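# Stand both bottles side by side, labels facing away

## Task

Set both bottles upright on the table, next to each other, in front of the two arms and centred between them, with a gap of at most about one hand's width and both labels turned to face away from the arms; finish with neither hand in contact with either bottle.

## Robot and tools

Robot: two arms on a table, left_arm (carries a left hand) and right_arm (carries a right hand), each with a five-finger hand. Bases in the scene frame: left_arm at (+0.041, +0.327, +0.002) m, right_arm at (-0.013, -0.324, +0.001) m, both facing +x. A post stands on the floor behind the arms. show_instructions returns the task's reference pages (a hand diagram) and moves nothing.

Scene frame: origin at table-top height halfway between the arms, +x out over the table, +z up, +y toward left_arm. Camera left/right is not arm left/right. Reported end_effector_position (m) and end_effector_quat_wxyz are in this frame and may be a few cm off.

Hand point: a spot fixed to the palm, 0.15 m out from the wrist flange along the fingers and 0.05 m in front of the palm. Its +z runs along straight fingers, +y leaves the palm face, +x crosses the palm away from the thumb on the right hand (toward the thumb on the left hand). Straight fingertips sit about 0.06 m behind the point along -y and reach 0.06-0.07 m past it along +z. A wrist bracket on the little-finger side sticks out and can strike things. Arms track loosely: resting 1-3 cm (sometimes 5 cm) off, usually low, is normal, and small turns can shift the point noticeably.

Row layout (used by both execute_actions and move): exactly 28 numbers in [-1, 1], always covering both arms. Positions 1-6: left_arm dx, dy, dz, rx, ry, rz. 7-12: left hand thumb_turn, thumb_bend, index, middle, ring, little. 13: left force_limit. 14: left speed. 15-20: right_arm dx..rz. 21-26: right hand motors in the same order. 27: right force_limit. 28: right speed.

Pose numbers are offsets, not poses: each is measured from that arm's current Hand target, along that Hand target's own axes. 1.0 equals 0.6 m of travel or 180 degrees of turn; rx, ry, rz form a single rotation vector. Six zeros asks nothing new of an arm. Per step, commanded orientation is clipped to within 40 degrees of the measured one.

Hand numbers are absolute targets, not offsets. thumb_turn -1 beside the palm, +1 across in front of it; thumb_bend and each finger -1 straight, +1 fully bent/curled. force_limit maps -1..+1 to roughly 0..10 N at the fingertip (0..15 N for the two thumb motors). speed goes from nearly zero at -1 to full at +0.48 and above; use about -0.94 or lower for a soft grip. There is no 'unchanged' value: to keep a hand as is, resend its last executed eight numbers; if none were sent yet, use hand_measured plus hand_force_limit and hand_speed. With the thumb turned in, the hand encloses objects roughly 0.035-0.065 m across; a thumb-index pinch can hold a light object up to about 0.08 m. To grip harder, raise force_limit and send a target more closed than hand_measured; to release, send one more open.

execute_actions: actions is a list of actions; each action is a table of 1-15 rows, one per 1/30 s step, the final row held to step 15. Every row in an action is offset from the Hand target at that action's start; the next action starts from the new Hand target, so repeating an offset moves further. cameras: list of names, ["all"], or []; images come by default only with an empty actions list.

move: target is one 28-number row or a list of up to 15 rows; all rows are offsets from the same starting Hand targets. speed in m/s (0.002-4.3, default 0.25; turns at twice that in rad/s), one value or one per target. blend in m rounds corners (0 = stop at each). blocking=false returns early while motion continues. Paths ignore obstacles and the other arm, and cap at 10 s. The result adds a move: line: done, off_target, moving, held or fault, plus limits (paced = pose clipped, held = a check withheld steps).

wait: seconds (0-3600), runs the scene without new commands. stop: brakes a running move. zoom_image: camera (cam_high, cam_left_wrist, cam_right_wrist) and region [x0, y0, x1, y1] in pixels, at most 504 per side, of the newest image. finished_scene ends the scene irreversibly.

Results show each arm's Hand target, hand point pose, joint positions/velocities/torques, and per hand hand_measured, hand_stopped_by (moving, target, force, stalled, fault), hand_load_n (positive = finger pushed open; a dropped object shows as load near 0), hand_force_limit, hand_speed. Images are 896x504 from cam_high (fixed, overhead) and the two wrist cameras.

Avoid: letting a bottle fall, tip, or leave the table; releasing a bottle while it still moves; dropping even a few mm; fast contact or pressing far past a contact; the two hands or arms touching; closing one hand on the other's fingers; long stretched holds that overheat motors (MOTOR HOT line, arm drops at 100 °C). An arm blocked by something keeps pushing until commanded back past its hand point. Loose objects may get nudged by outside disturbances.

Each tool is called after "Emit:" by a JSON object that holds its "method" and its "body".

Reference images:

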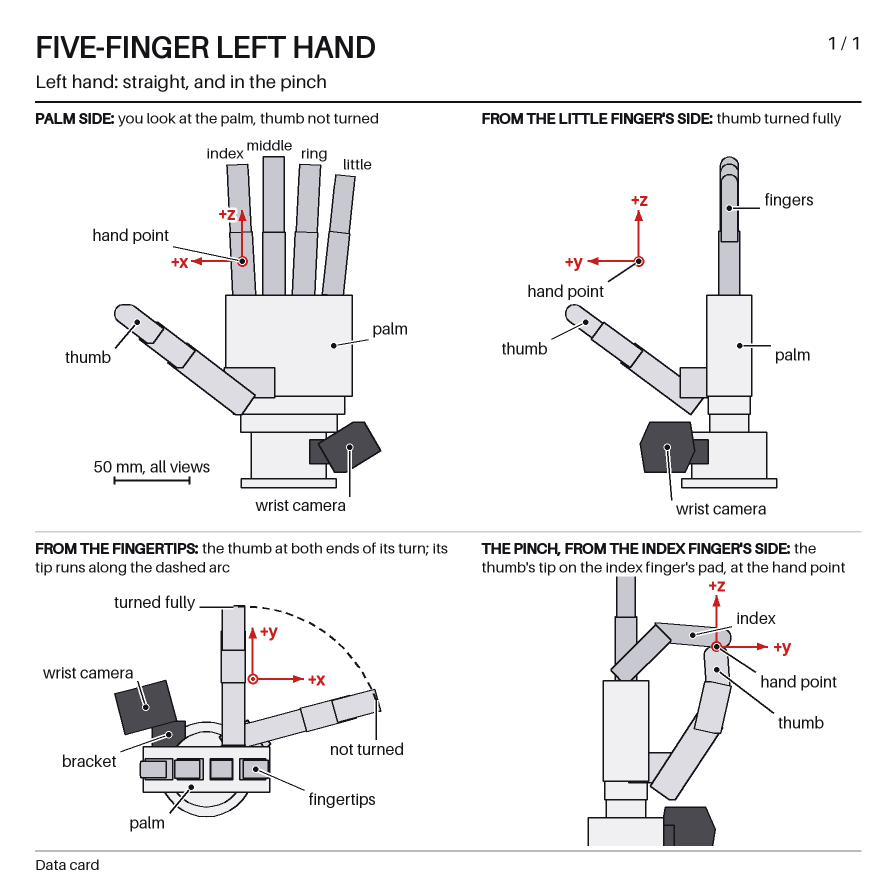

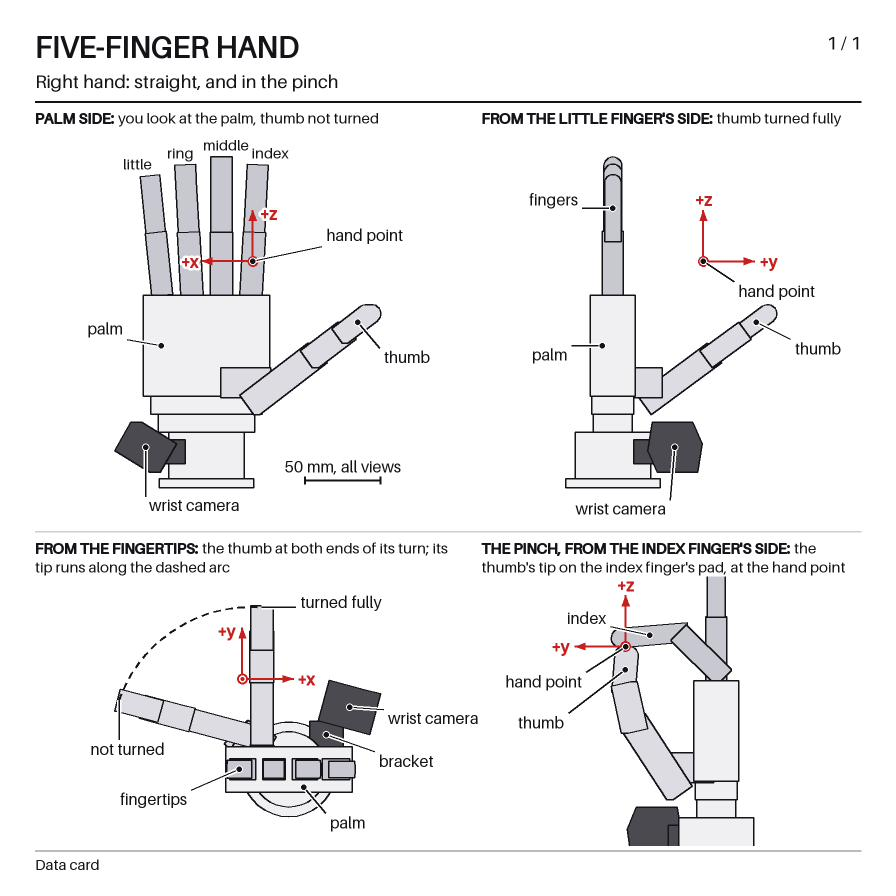

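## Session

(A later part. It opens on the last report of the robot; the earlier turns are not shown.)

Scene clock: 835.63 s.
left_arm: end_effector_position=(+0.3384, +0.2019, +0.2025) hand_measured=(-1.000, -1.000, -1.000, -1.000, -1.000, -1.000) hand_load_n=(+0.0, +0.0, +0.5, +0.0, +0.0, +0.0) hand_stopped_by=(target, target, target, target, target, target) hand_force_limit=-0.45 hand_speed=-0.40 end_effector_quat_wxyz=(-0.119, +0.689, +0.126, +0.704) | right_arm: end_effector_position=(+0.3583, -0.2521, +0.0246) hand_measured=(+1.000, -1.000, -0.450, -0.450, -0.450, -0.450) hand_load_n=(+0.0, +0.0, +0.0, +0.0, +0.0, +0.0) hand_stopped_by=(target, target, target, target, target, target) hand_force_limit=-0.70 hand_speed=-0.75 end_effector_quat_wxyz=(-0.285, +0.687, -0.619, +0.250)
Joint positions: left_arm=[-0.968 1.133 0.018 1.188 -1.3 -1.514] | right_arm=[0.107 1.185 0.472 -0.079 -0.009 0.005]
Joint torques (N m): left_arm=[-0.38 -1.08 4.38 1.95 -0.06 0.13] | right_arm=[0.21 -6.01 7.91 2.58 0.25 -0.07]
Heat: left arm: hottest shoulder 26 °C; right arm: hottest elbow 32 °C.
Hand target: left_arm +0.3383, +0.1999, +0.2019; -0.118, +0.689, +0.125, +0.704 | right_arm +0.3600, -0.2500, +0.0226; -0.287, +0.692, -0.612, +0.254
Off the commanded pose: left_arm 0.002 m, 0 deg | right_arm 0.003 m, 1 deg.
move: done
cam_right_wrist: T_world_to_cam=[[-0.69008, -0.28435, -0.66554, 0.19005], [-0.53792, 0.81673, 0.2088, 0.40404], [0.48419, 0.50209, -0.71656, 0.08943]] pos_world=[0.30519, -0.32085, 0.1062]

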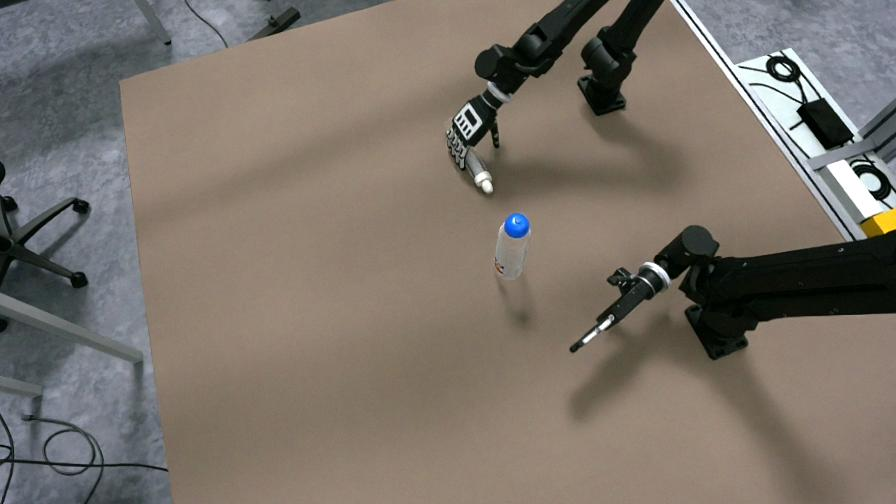

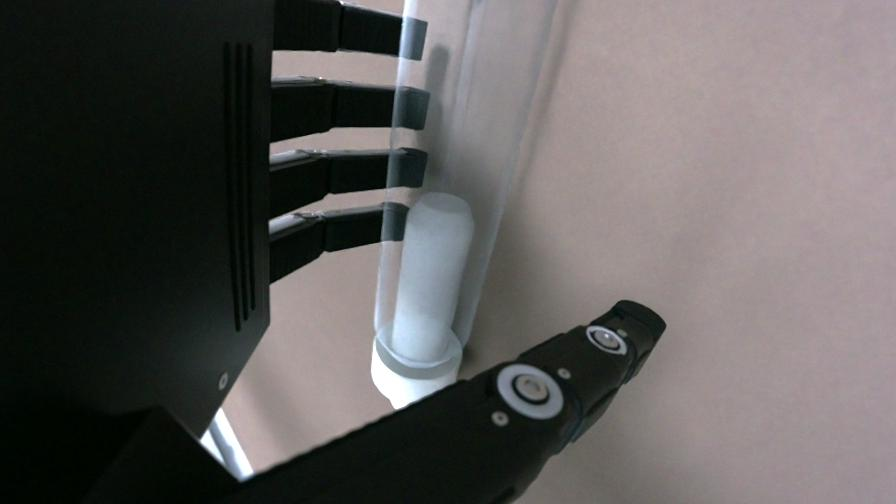

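Emit:
{"method": "move", "body": {"target": [0,0,0,0,0,0,-1,-1,-1,-1,-1,-1,-0.45,-0.4,0,0.0295,-0.0295,0,0,0,1,-1,-0.45,-0.45,-0.45,-0.45,-0.7,-0.75], "speed": 0.03, "cameras": ["cam_high","cam_right_wrist"]}}

Emit:
{"method": "zoom_image", "body": {"camera": "cam_high", "region": [430, 90, 530, 210]}}

Scene clock: 840.33 s.
left_arm: end_effector_position=(+0.3384, +0.2019, +0.2025) hand_measured=(-1.000, -1.000, -1.000, -1.000, -1.000, -1.000) hand_load_n=(+0.0, +0.0, +0.0, +0.0, -0.5, +0.0) hand_stopped_by=(target, target, target, target, target, target) hand_force_limit=-0.45 hand_speed=-0.40 end_effector_quat_wxyz=(-0.119, +0.689, +0.126, +0.704) | right_arm: end_effector_position=(+0.3380, -0.2542, +0.0216) hand_measured=(+1.000, -1.000, -0.450, -0.450, -0.450, -0.450) hand_load_n=(+0.0, +0.0, +0.0, +0.0, +0.0, +0.0) hand_stopped_by=(target, target, target, target, target, target) hand_force_limit=-0.70 hand_speed=-0.75 end_effector_quat_wxyz=(-0.288, +0.686, -0.618, +0.252)
Joint positions: left_arm=[-0.968 1.133 0.018 1.188 -1.3 -1.514] | right_arm=[0.107 1.122 0.414 -0.077 -0.009 0.005]
Joint torques (N m): left_arm=[-0.62 -0.97 4.37 1.99 -0.05 0.11] | right_arm=[0.32 -6.77 7.91 1.54 0.22 -0.08]
Heat: left arm: hottest shoulder 26 °C; right arm: hottest elbow 32 °C.
Hand target: left_arm +0.3383, +0.1999, +0.2019; -0.118, +0.689, +0.125, +0.704 | right_arm +0.3353, -0.2530, +0.0226; -0.287, +0.692, -0.613, +0.254
Off the commanded pose: left_arm 0.002 m, 0 deg | right_arm 0.003 m, 1 deg.
move: done
cam_right_wrist: T_world_to_cam=[[-0.68522, -0.28384, -0.67075, 0.17198], [-0.53944, 0.81655, 0.20555, 0.39603], [0.48936, 0.50267, -0.71263, 0.09645]] pos_world=[0.28428, -0.32305, 0.10268]

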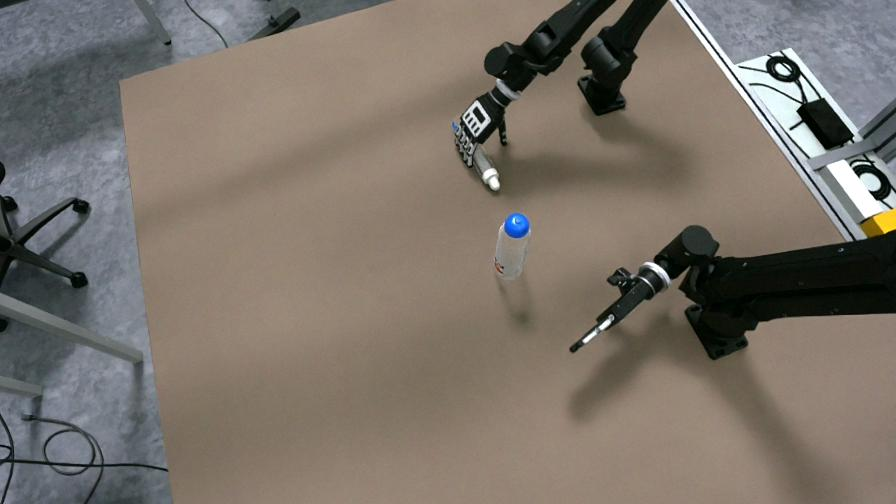

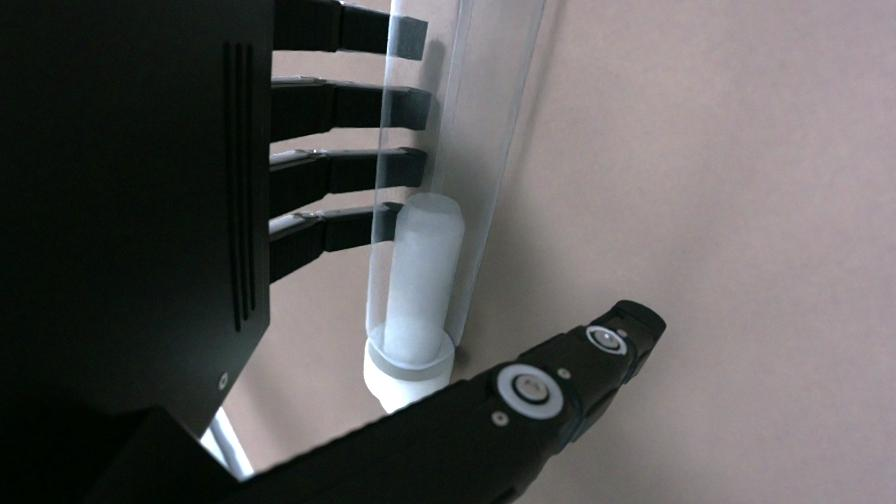

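Scaled by 4.200.

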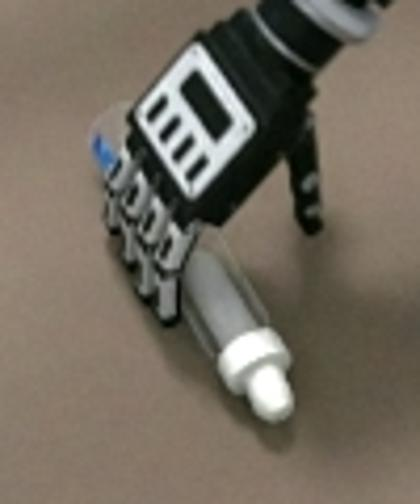

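Emit:
{"method": "zoom_image", "body": {"camera": "cam_high", "region": [440, 105, 480, 150]}}

Scaled by 11.200.

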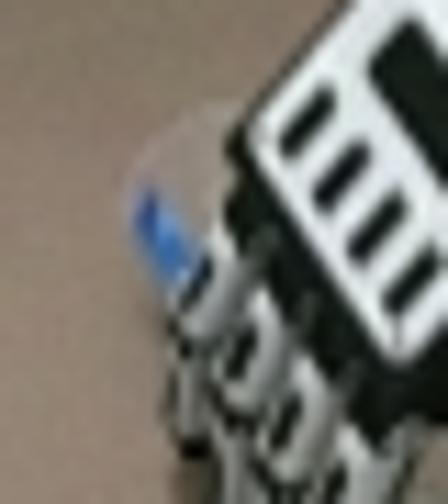

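Emit:
{"method": "move", "body": {"target": [[0,0,0,0,0,0,-1,-1,-1,-1,-1,-1,-0.45,-0.4,0,0.007,0.007,0,0,0,1,-0.35,-0.45,-0.45,-0.45,-0.45,-0.7,-0.75]], "speed": 0.03, "cameras": ["cam_high","cam_right_wrist"]}}

Emit:
{"method": "zoom_image", "body": {"camera": "cam_high", "region": [430, 90, 530, 210]}}

Scene clock: 856.13 s.
left_arm: end_effector_position=(+0.3384, +0.2019, +0.2025) hand_measured=(-1.000, -1.000, -1.000, -1.000, -1.000, -1.000) hand_load_n=(+0.0, +0.0, +0.0, +0.0, +0.0, +0.0) hand_stopped_by=(target, target, target, target, target, target) hand_force_limit=-0.45 hand_speed=-0.40 end_effector_quat_wxyz=(-0.119, +0.689, +0.126, +0.704) | right_arm: end_effector_position=(+0.3373, -0.2543, +0.0206) hand_measured=(+1.000, -0.350, -0.450, -0.450, -0.450, -0.450) hand_load_n=(+0.0, +0.0, +0.0, +0.0, +0.0, +0.0) hand_stopped_by=(target, target, target, target, target, target) hand_force_limit=-0.70 hand_speed=-0.75 end_effector_quat_wxyz=(-0.288, +0.686, -0.618, +0.253)
Joint positions: left_arm=[-0.968 1.133 0.018 1.188 -1.3 -1.514] | right_arm=[0.107 1.122 0.411 -0.073 -0.009 0.005]
Joint torques (N m): left_arm=[-0.44 -1.08 4.37 2 -0.05 0.12] | right_arm=[0.21 -5.48 7.5 2.33 0.23 -0.06]
Heat: left arm: hottest shoulder 26 °C; right arm: hottest elbow 31 °C.
Hand target: left_arm +0.3383, +0.1999, +0.2019; -0.118, +0.689, +0.125, +0.704 | right_arm +0.3352, -0.2530, +0.0166; -0.287, +0.692, -0.613, +0.254
Off the commanded pose: left_arm 0.002 m, 0 deg | right_arm 0.005 m, 1 deg.
move: done
cam_right_wrist: T_world_to_cam=[[-0.68478, -0.28375, -0.67124, 0.17068], [-0.53953, 0.81657, 0.20523, 0.39595], [0.48988, 0.50269, -0.71226, 0.096]] pos_world=[0.28348, -0.32315, 0.10168]

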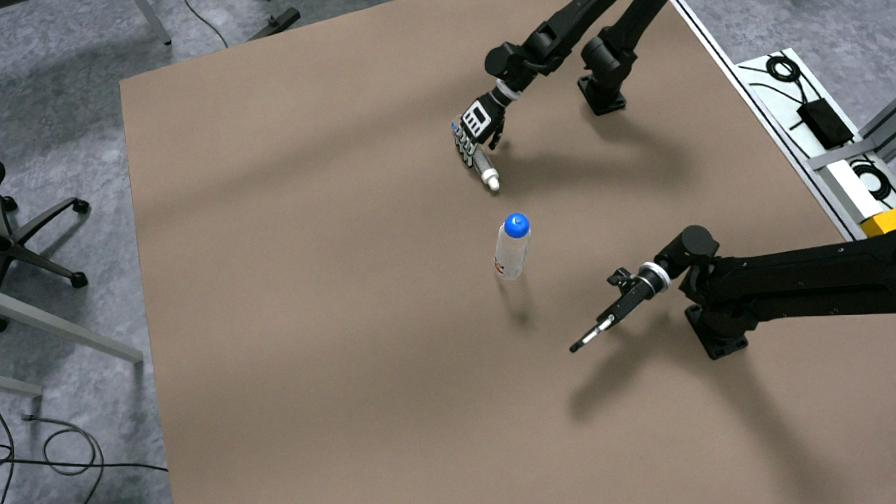

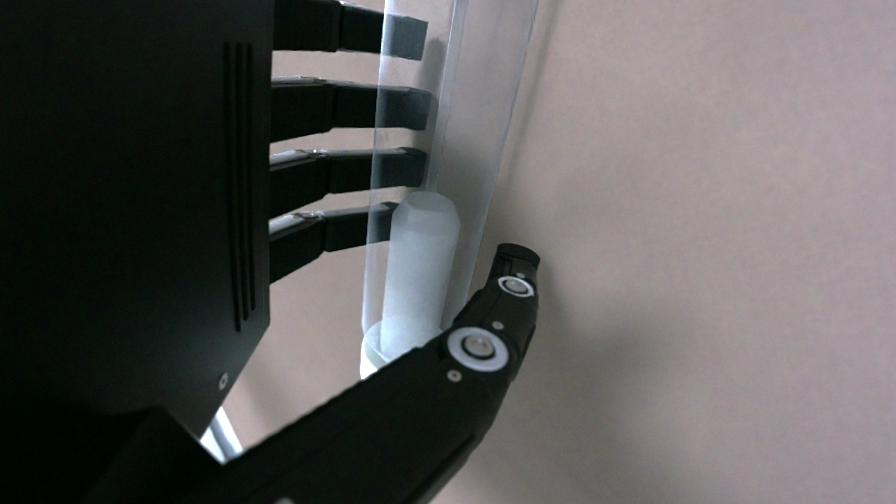

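Scaled by 4.200.

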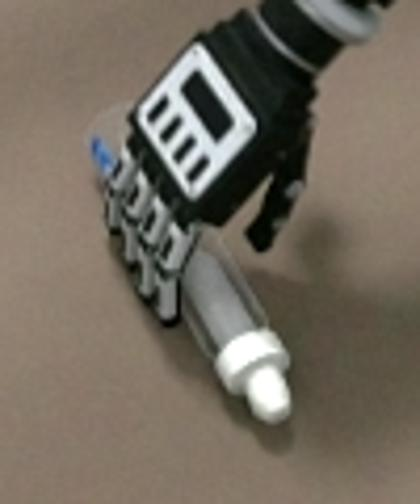

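Emit:
{"method": "move", "body": {"target": [[0,0,0,0,0,0,-1,-1,-1,-1,-1,-1,-0.45,-0.4,0,-0.0146,-0.0146,0,0,0,1,-0.35,-0.45,-0.45,-0.45,-0.45,-0.7,-0.75]], "speed": 0.03}}

Scene clock: 860.93 s.
left_arm: end_effector_position=(+0.3384, +0.2019, +0.2025) hand_measured=(-1.000, -1.000, -1.000, -1.000, -1.000, -1.000) hand_load_n=(+0.0, +0.0, +0.0, +0.0, +0.0, +0.5) hand_stopped_by=(target, target, target, target, target, target) hand_force_limit=-0.45 hand_speed=-0.40 end_effector_quat_wxyz=(-0.119, +0.689, +0.126, +0.704) | right_arm: end_effector_position=(+0.3318, -0.2549, +0.0224) hand_measured=(+1.000, -0.350, -0.450, -0.450, -0.450, -0.450) hand_load_n=(+0.0, +0.0, +0.0, +0.0, +0.5, +0.0) hand_stopped_by=(target, target, target, target, target, target) hand_force_limit=-0.70 hand_speed=-0.75 end_effector_quat_wxyz=(-0.284, +0.688, -0.620, +0.249)
Joint positions: left_arm=[-0.968 1.133 0.018 1.188 -1.3 -1.514] | right_arm=[0.107 1.102 0.411 -0.106 -0.009 0.005]
Joint torques (N m): left_arm=[-0.26 -1.03 4.29 1.96 -0.05 0.14] | right_arm=[0.26 -6.53 9.13 1.47 0.24 -0.07]
Heat: left arm: hottest shoulder 26 °C; right arm: hottest elbow 31 °C.
Hand target: left_arm +0.3383, +0.1999, +0.2019; -0.118, +0.689, +0.125, +0.704 | right_arm +0.3352, -0.2530, +0.0291; -0.287, +0.692, -0.613, +0.254
Off the commanded pose: left_arm 0.002 m, 0 deg | right_arm 0.008 m, 1 deg.
move: done

Emit:
{"method": "move", "body": {"target": [[0,0,0,0,0,0,-1,-1,-1,-1,-1,-1,-0.45,-0.4,0.0008,-0.0115,-0.0018,0,0,0,1,-0.35,-0.45,-0.45,-0.45,-0.45,-0.7,-0.75]], "speed": 0.03, "cameras": ["cam_high","cam_right_wrist"]}}

Emit:
{"method": "zoom_image", "body": {"camera": "cam_high", "region": [430, 90, 530, 210]}}

Scene clock: 864.90 s.
left_arm: end_effector_position=(+0.3384, +0.2019, +0.2025) hand_measured=(-1.000, -1.000, -1.000, -1.000, -1.000, -1.000) hand_load_n=(+0.0, +0.0, +0.0, +0.0, +0.0, +0.0) hand_stopped_by=(target, target, target, target, target, target) hand_force_limit=-0.45 hand_speed=-0.40 end_effector_quat_wxyz=(-0.119, +0.689, +0.126, +0.704) | right_arm: end_effector_position=(+0.3291, -0.2552, +0.0219) hand_measured=(+1.000, -0.350, -0.450, -0.450, -0.450, -0.450) hand_load_n=(+0.0, +0.0, +0.0, +1.0, +0.0, +0.0) hand_stopped_by=(target, target, target, target, target, target) hand_force_limit=-0.70 hand_speed=-0.75 end_effector_quat_wxyz=(-0.281, +0.690, -0.621, +0.246)
Joint positions: left_arm=[-0.968 1.133 0.018 1.188 -1.3 -1.514] | right_arm=[0.107 1.098 0.411 -0.119 -0.009 0.004]
Joint torques (N m): left_arm=[-0.26 -1.03 4.38 1.99 -0.04 0.12] | right_arm=[0.26 -6.36 10.56 1.35 0.19 -0.08]
Heat: left arm: hottest shoulder 26 °C; right arm: hottest elbow 32 °C.
Hand target: left_arm +0.3383, +0.1999, +0.2019; -0.118, +0.689, +0.125, +0.704 | right_arm +0.3394, -0.2530, +0.0347; -0.287, +0.692, -0.612, +0.254
Off the commanded pose: left_arm 0.002 m, 0 deg | right_arm 0.017 m, 2 deg.
move: off_target (right_arm)
cam_right_wrist: T_world_to_cam=[[-0.69925, -0.28567, -0.65532, 0.16963], [-0.53516, 0.81696, 0.2149, 0.39045], [0.47398, 0.50097, -0.72413, 0.10644]] pos_world=[0.27711, -0.32385, 0.10434]

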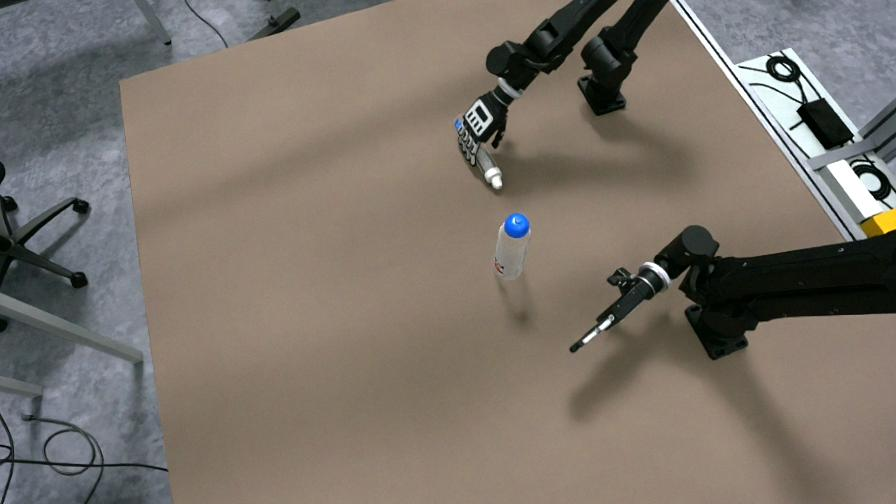

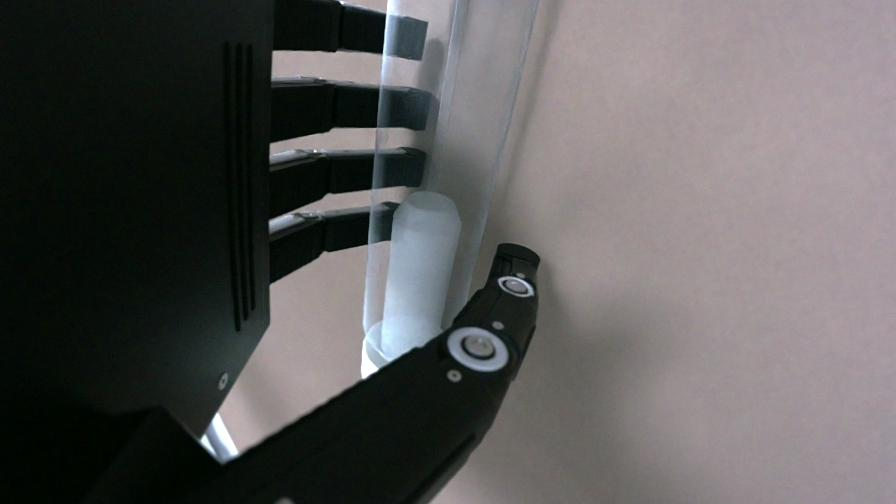

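Scaled by 4.200.

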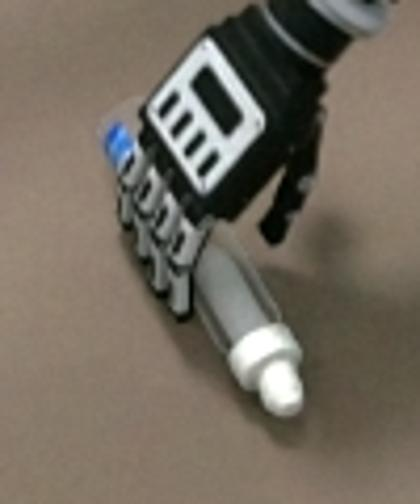

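Emit:
{"method": "zoom_image", "body": {"camera": "cam_high", "region": [440, 105, 500, 165]}}

Scaled by 8.400.

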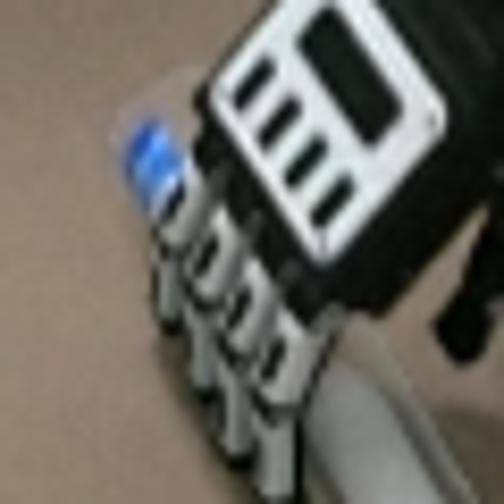

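Emit:
{"method": "move", "body": {"target": [[0,0,0,0,0,0,-1,-1,-1,-1,-1,-1,-0.45,-0.4,0,-0.0236,-0.0236,0,0,0,1,-0.35,-0.45,-0.45,-0.45,-0.45,-0.7,-0.75]], "speed": 0.06, "cameras": ["cam_high","cam_right_wrist"]}}

Emit:
{"method": "zoom_image", "body": {"camera": "cam_high", "region": [430, 90, 530, 210]}}

Scene clock: 876.83 s.
left_arm: end_effector_position=(+0.3384, +0.2019, +0.2025) hand_measured=(-1.000, -1.000, -1.000, -1.000, -1.000, -1.000) hand_load_n=(+0.0, +0.0, +0.0, +0.0, +0.0, +0.0) hand_stopped_by=(target, target, target, target, target, target) hand_force_limit=-0.45 hand_speed=-0.40 end_effector_quat_wxyz=(-0.119, +0.689, +0.126, +0.704) | right_arm: end_effector_position=(+0.3202, -0.2562, +0.0324) hand_measured=(+1.000, -0.350, -0.450, -0.450, -0.450, -0.450) hand_load_n=(+0.0, +0.0, +0.5, +0.0, +0.0, +0.0) hand_stopped_by=(target, target, target, target, target, target) hand_force_limit=-0.70 hand_speed=-0.75 end_effector_quat_wxyz=(-0.272, +0.693, -0.624, +0.238)
Joint positions: left_arm=[-0.968 1.133 0.018 1.188 -1.3 -1.514] | right_arm=[0.107 1.047 0.426 -0.21 -0.009 0.004]
Joint torques (N m): left_arm=[-0.32 -1.03 4.36 1.96 -0.05 0.13] | right_arm=[0.15 -6.12 12.34 1.47 0.2 -0.07]
Motor temperatures (°C): left_arm=[21 26 26 20 19 19] | right_arm=[22 24 34 19 18 22]
Heat: left arm: hottest shoulder 26 °C; right arm: hottest elbow 34 °C.
Hand target: left_arm +0.3383, +0.1999, +0.2019; -0.118, +0.689, +0.125, +0.704 | right_arm +0.3392, -0.2530, +0.0546; -0.287, +0.692, -0.612, +0.254
Off the commanded pose: left_arm 0.002 m, 0 deg | right_arm 0.030 m, 3 deg.
move: off_target (right_arm)
cam_right_wrist: T_world_to_cam=[[-0.71481, -0.28768, -0.6374, 0.17388], [-0.53008, 0.8174, 0.22554, 0.38233], [0.45613, 0.4991, -0.73678, 0.12431]] pos_world=[0.27026, -0.32454, 0.11619]

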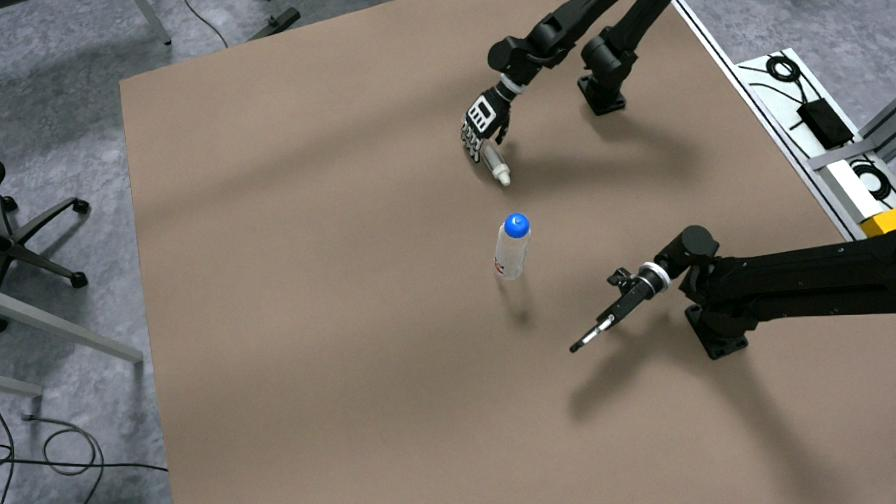

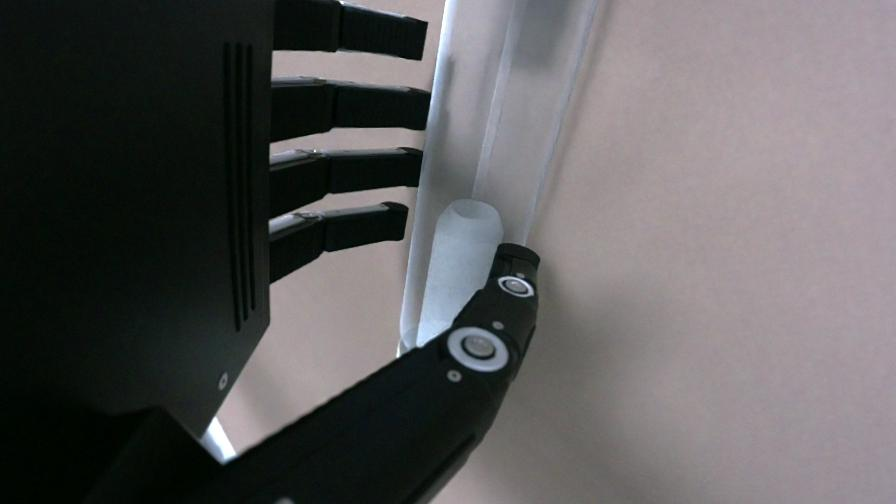

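Scaled by 4.200.

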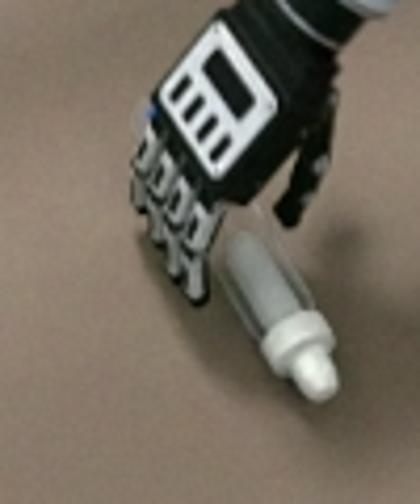

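Emit:
{"method": "move", "body": {"target": [[0,0,0,0,0,0,-1,-1,-1,-1,-1,-1,-0.45,-0.4,0,-0.118,-0.118,0,0,0,1,-1,-1,-1,-1,-1,-0.7,-0.4]], "speed": 0.15, "cameras": ["cam_high","cam_right_wrist"]}}

Emit:
{"method": "zoom_image", "body": {"camera": "cam_high", "region": [430, 90, 530, 210]}}

Scene clock: 884.50 s.
left_arm: end_effector_position=(+0.3384, +0.2019, +0.2025) hand_measured=(-1.000, -1.000, -1.000, -1.000, -1.000, -1.000) hand_load_n=(+0.0, +0.0, +0.0, +0.0, +0.0, +0.0) hand_stopped_by=(target, target, target, target, target, target) hand_force_limit=-0.45 hand_speed=-0.40 end_effector_quat_wxyz=(-0.119, +0.689, +0.126, +0.704) | right_arm: end_effector_position=(+0.3250, -0.2557, +0.1284) hand_measured=(+1.000, -1.000, -1.000, -1.000, -1.000, -1.000) hand_load_n=(+0.0, +0.0, +0.0, +0.5, +0.0, +0.0) hand_stopped_by=(target, target, target, target, target, target) hand_force_limit=-0.70 hand_speed=-0.40 end_effector_quat_wxyz=(-0.271, +0.693, -0.624, +0.238)
Joint positions: left_arm=[-0.968 1.133 0.018 1.188 -1.3 -1.514] | right_arm=[0.107 0.898 0.626 -0.56 -0.009 0.003]
Joint torques (N m): left_arm=[-0.44 -0.97 4.36 1.96 -0.04 0.13] | right_arm=[0.03 -5.3 14.01 1.51 0.2 -0.07]
Heat: left arm: hottest shoulder 26 °C; right arm: hottest elbow 35 °C.
Hand target: left_arm +0.3383, +0.1999, +0.2019; -0.118, +0.689, +0.125, +0.704 | right_arm +0.3393, -0.2530, +0.1548; -0.287, +0.692, -0.612, +0.254
Off the commanded pose: left_arm 0.002 m, 0 deg | right_arm 0.030 m, 3 deg.
move: off_target (right_arm)
cam_right_wrist: T_world_to_cam=[[-0.7157, -0.28819, -0.63618, 0.23861], [-0.52999, 0.81734, 0.22599, 0.36271], [0.45485, 0.49891, -0.7377, 0.19312]] pos_world=[0.27516, -0.32404, 0.2123]

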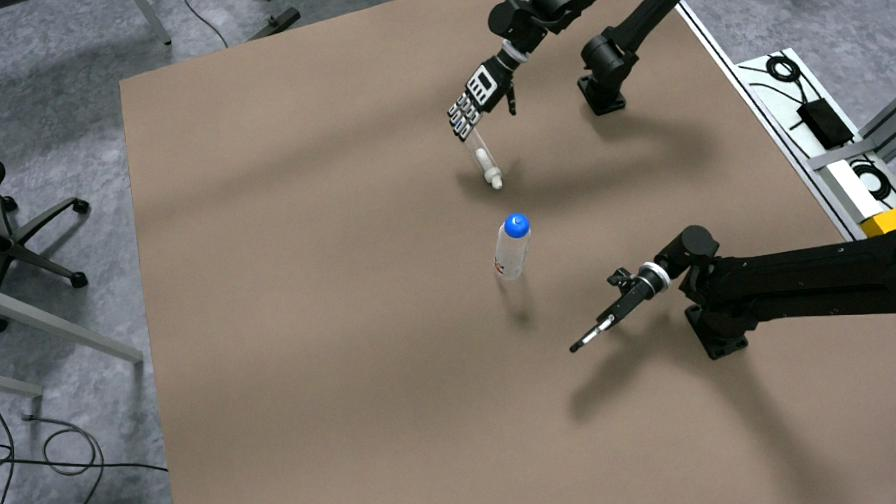

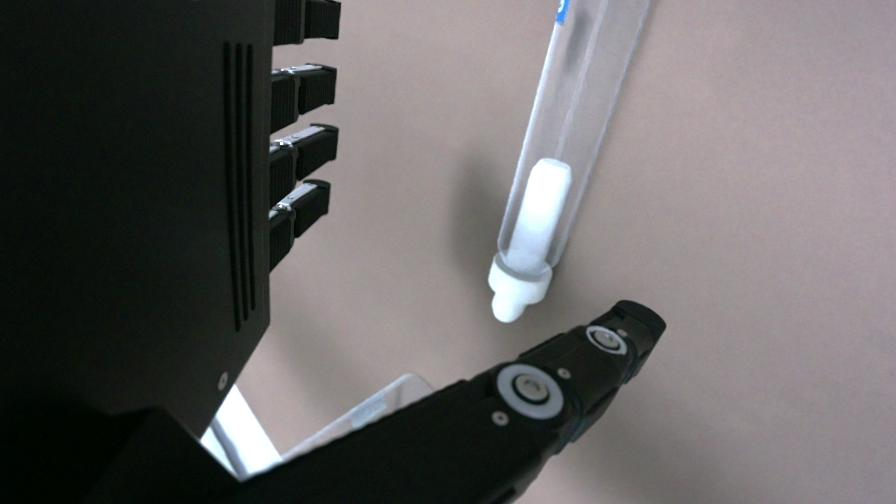

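Scaled by 4.200.

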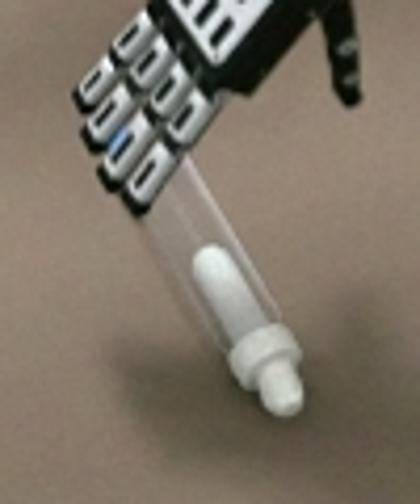

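Emit:
{"method": "move", "body": {"target": [[0,0,0,0,0,0,-1,-1,-1,-1,-1,-1,-0.45,-0.4,0.0015,0.108,0.1155,0,0,0,1,-0.25,-0.55,-0.55,-0.55,-0.55,-0.7,-0.4]], "speed": 0.1, "cameras": ["cam_high","cam_right_wrist"]}}

Emit:
{"method": "zoom_image", "body": {"camera": "cam_high", "region": [430, 90, 530, 210]}}

Scene clock: 914.00 s.
left_arm: end_effector_position=(+0.3384, +0.2019, +0.2025) hand_measured=(-1.000, -1.000, -1.000, -1.000, -1.000, -1.000) hand_load_n=(+0.0, +0.0, +0.0, +0.0, +0.0, +0.0) hand_stopped_by=(target, target, target, target, target, target) hand_force_limit=-0.45 hand_speed=-0.40 end_effector_quat_wxyz=(-0.119, +0.689, +0.126, +0.704) | right_arm: end_effector_position=(+0.3398, -0.2542, +0.0615) hand_measured=(+1.000, -0.250, -0.550, -0.550, -0.550, -0.550) hand_load_n=(+0.0, +0.0, +0.0, +0.0, +0.0, +0.0) hand_stopped_by=(target, target, target, target, target, target) hand_force_limit=-0.70 hand_speed=-0.40 end_effector_quat_wxyz=(-0.285, +0.689, -0.618, +0.250)
Joint positions: left_arm=[-0.968 1.133 0.018 1.188 -1.3 -1.514] | right_arm=[0.107 1.029 0.49 -0.254 -0.009 0.001]
Joint torques (N m): left_arm=[-0.21 -1.38 4.34 1.98 -0.05 0.13] | right_arm=[-0.15 -4.72 8.9 2.52 0.1 -0.07]
Heat: left arm: hottest shoulder 26 °C; right arm: hottest elbow 36 °C.
Hand target: left_arm +0.3383, +0.1999, +0.2019; -0.118, +0.689, +0.125, +0.704 | right_arm +0.3426, -0.2535, +0.0600; -0.287, +0.692, -0.612, +0.254
Off the commanded pose: left_arm 0.002 m, 0 deg | right_arm 0.003 m, 1 deg.
move: done
cam_right_wrist: T_world_to_cam=[[-0.68969, -0.28767, -0.66451, 0.20006], [-0.53982, 0.81591, 0.20706, 0.38867], [0.48262, 0.50153, -0.71802, 0.12638]] pos_world=[0.2868, -0.32295, 0.14321]

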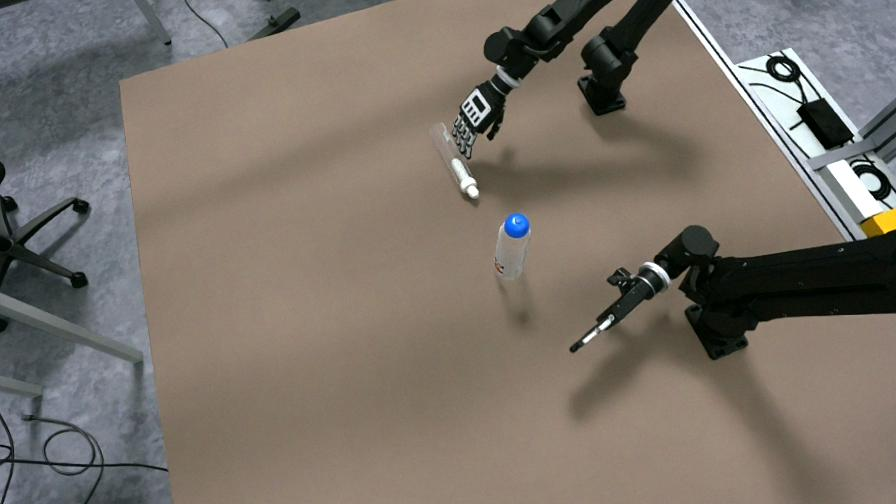

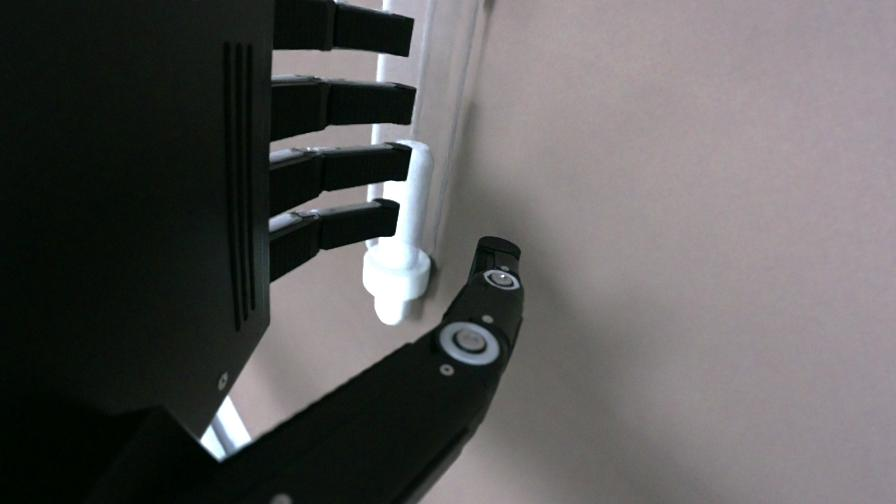

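Scaled by 4.200.

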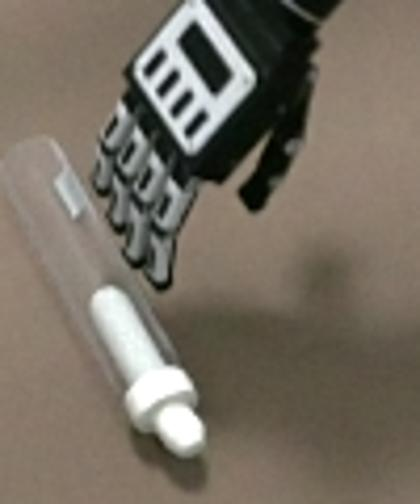

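Emit:
{"method": "wait", "body": {"seconds": 0.5, "cameras": ["cam_high"]}}

Emit:
{"method": "zoom_image", "body": {"camera": "cam_high", "region": [400, 90, 520, 210]}}

Scene clock: 916.73 s.
left_arm: end_effector_position=(+0.3384, +0.2019, +0.2025) hand_measured=(-1.000, -1.000, -1.000, -1.000, -1.000, -1.000) hand_load_n=(+0.0, +0.0, +0.0, +0.0, +0.0, +0.0) hand_stopped_by=(target, target, target, target, target, target) hand_force_limit=-0.45 hand_speed=-0.40 end_effector_quat_wxyz=(-0.119, +0.689, +0.126, +0.704) | right_arm: end_effector_position=(+0.3398, -0.2542, +0.0615) hand_measured=(+1.000, -0.250, -0.550, -0.550, -0.550, -0.550) hand_load_n=(+0.0, +0.0, -0.5, +0.0, +0.0, +0.0) hand_stopped_by=(target, target, target, target, target, target) hand_force_limit=-0.70 hand_speed=-0.40 end_effector_quat_wxyz=(-0.285, +0.689, -0.618, +0.250)
Joint positions: left_arm=[-0.968 1.133 0.018 1.188 -1.3 -1.514] | right_arm=[0.107 1.029 0.49 -0.254 -0.009 0.001]
Joint torques (N m): left_arm=[-0.44 -1.03 4.34 1.96 -0.05 0.12] | right_arm=[-0.15 -4.95 8.88 2.55 0.1 -0.07]
Heat: left arm: hottest shoulder 26 °C; right arm: hottest elbow 36 °C.
Hand target: left_arm +0.3383, +0.1999, +0.2019; -0.118, +0.689, +0.125, +0.704 | right_arm +0.3426, -0.2535, +0.0600; -0.287, +0.692, -0.612, +0.254
Off the commanded pose: left_arm 0.002 m, 0 deg | right_arm 0.003 m, 1 deg.
wait: 0.50 s; at rest from the start

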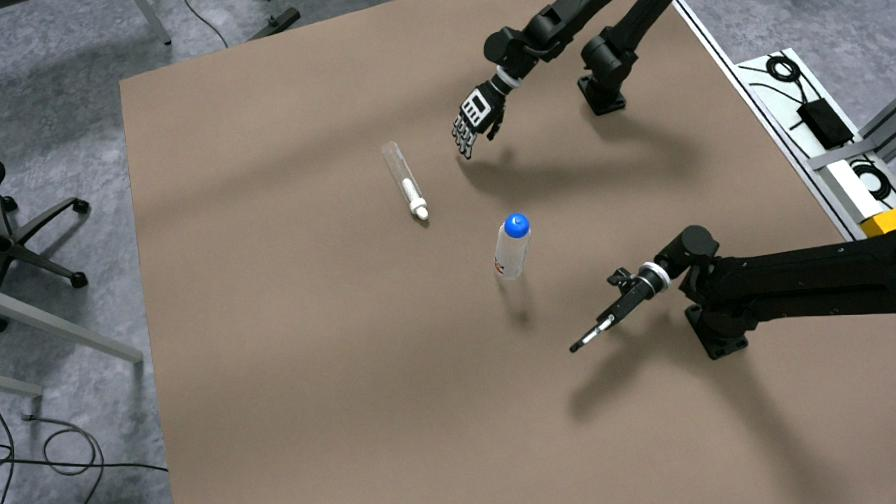

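Scaled by 4.200.

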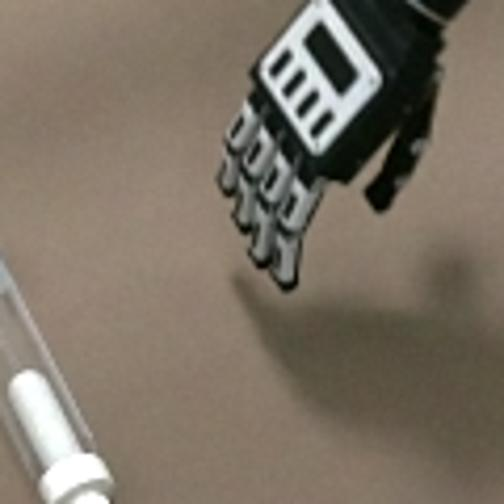

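Emit:
{"method": "wait", "body": {"seconds": 0, "cameras": ["cam_high"]}}

Scene clock: 919.83 s.
left_arm: end_effector_position=(+0.3384, +0.2019, +0.2025) hand_measured=(-1.000, -1.000, -1.000, -1.000, -1.000, -1.000) hand_load_n=(+0.0, +0.0, +0.0, +0.0, +0.0, +0.0) hand_stopped_by=(target, target, target, target, target, target) hand_force_limit=-0.45 hand_speed=-0.40 end_effector_quat_wxyz=(-0.119, +0.689, +0.126, +0.704) | right_arm: end_effector_position=(+0.3398, -0.2542, +0.0615) hand_measured=(+1.000, -0.250, -0.550, -0.550, -0.550, -0.550) hand_load_n=(-0.5, +0.0, +0.0, +0.0, +0.0, +0.0) hand_stopped_by=(target, target, target, target, target, target) hand_force_limit=-0.70 hand_speed=-0.40 end_effector_quat_wxyz=(-0.285, +0.689, -0.618, +0.250)
Joint positions: left_arm=[-0.968 1.133 0.018 1.188 -1.3 -1.514] | right_arm=[0.107 1.029 0.49 -0.254 -0.009 0.001]
Joint torques (N m): left_arm=[-0.44 -1.2 4.4 1.94 -0.04 0.14] | right_arm=[-0.09 -4.89 8.85 2.61 0.11 -0.08]
Heat: left arm: hottest shoulder 26 °C; right arm: hottest elbow 36 °C.
Hand target: left_arm +0.3383, +0.1999, +0.2019; -0.118, +0.689, +0.125, +0.704 | right_arm +0.3426, -0.2535, +0.0600; -0.287, +0.692, -0.612, +0.254
Off the commanded pose: left_arm 0.002 m, 0 deg | right_arm 0.003 m, 1 deg.

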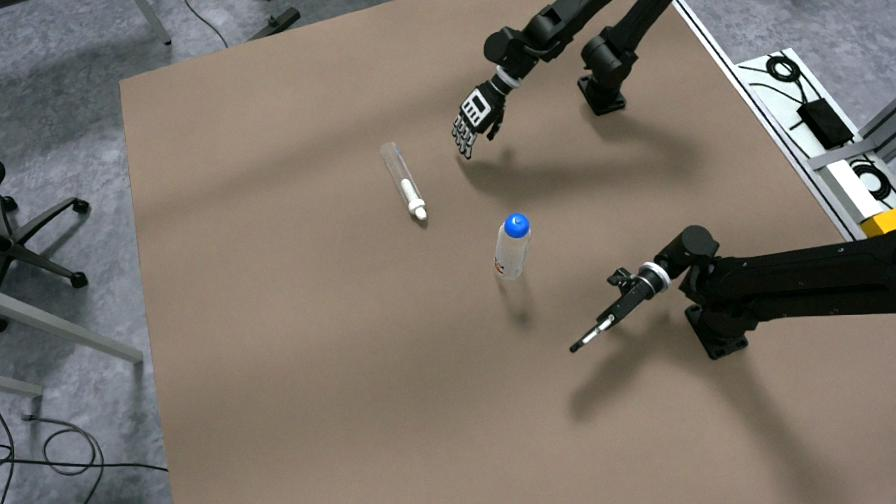

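Emit:
{"method": "wait", "body": {"seconds": 0.5, "cameras": ["cam_high"]}}

Emit:
{"method": "zoom_image", "body": {"camera": "cam_high", "region": [370, 130, 440, 230]}}

Scene clock: 922.03 s.
left_arm: end_effector_position=(+0.3384, +0.2019, +0.2025) hand_measured=(-1.000, -1.000, -1.000, -1.000, -1.000, -1.000) hand_load_n=(+0.0, +0.0, +0.0, +0.0, +0.0, +0.0) hand_stopped_by=(target, target, target, target, target, target) hand_force_limit=-0.45 hand_speed=-0.40 end_effector_quat_wxyz=(-0.119, +0.689, +0.126, +0.704) | right_arm: end_effector_position=(+0.3398, -0.2542, +0.0615) hand_measured=(+1.000, -0.250, -0.550, -0.550, -0.550, -0.550) hand_load_n=(+0.0, +0.0, +0.0, +0.0, +0.5, +0.0) hand_stopped_by=(target, target, target, target, target, target) hand_force_limit=-0.70 hand_speed=-0.40 end_effector_quat_wxyz=(-0.285, +0.689, -0.618, +0.250)
Joint positions: left_arm=[-0.968 1.133 0.018 1.188 -1.3 -1.514] | right_arm=[0.107 1.029 0.49 -0.254 -0.009 0.001]
Joint torques (N m): left_arm=[-0.38 -0.97 4.33 1.94 -0.06 0.12] | right_arm=[-0.21 -4.84 8.87 2.54 0.1 -0.07]
Heat: left arm: hottest shoulder 26 °C; right arm: hottest elbow 36 °C.
Hand target: left_arm +0.3383, +0.1999, +0.2019; -0.118, +0.689, +0.125, +0.704 | right_arm +0.3426, -0.2535, +0.0600; -0.287, +0.692, -0.612, +0.254
Off the commanded pose: left_arm 0.002 m, 0 deg | right_arm 0.003 m, 1 deg.
wait: 0.50 s; at rest from the start

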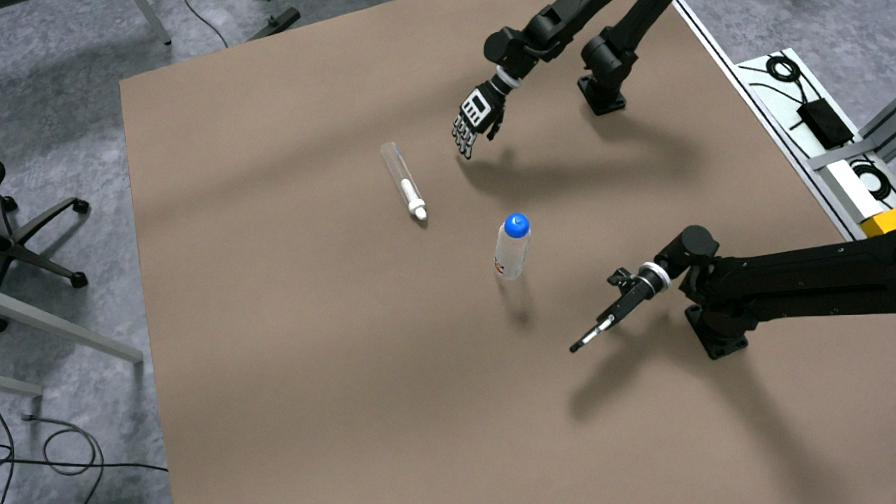

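Scaled by 5.040.

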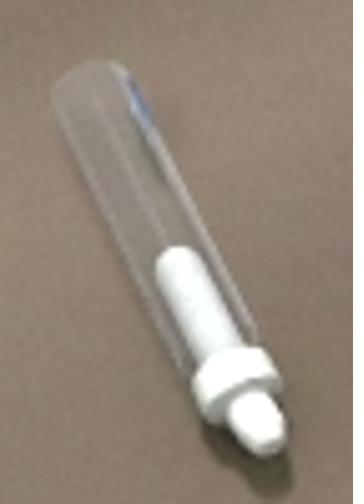

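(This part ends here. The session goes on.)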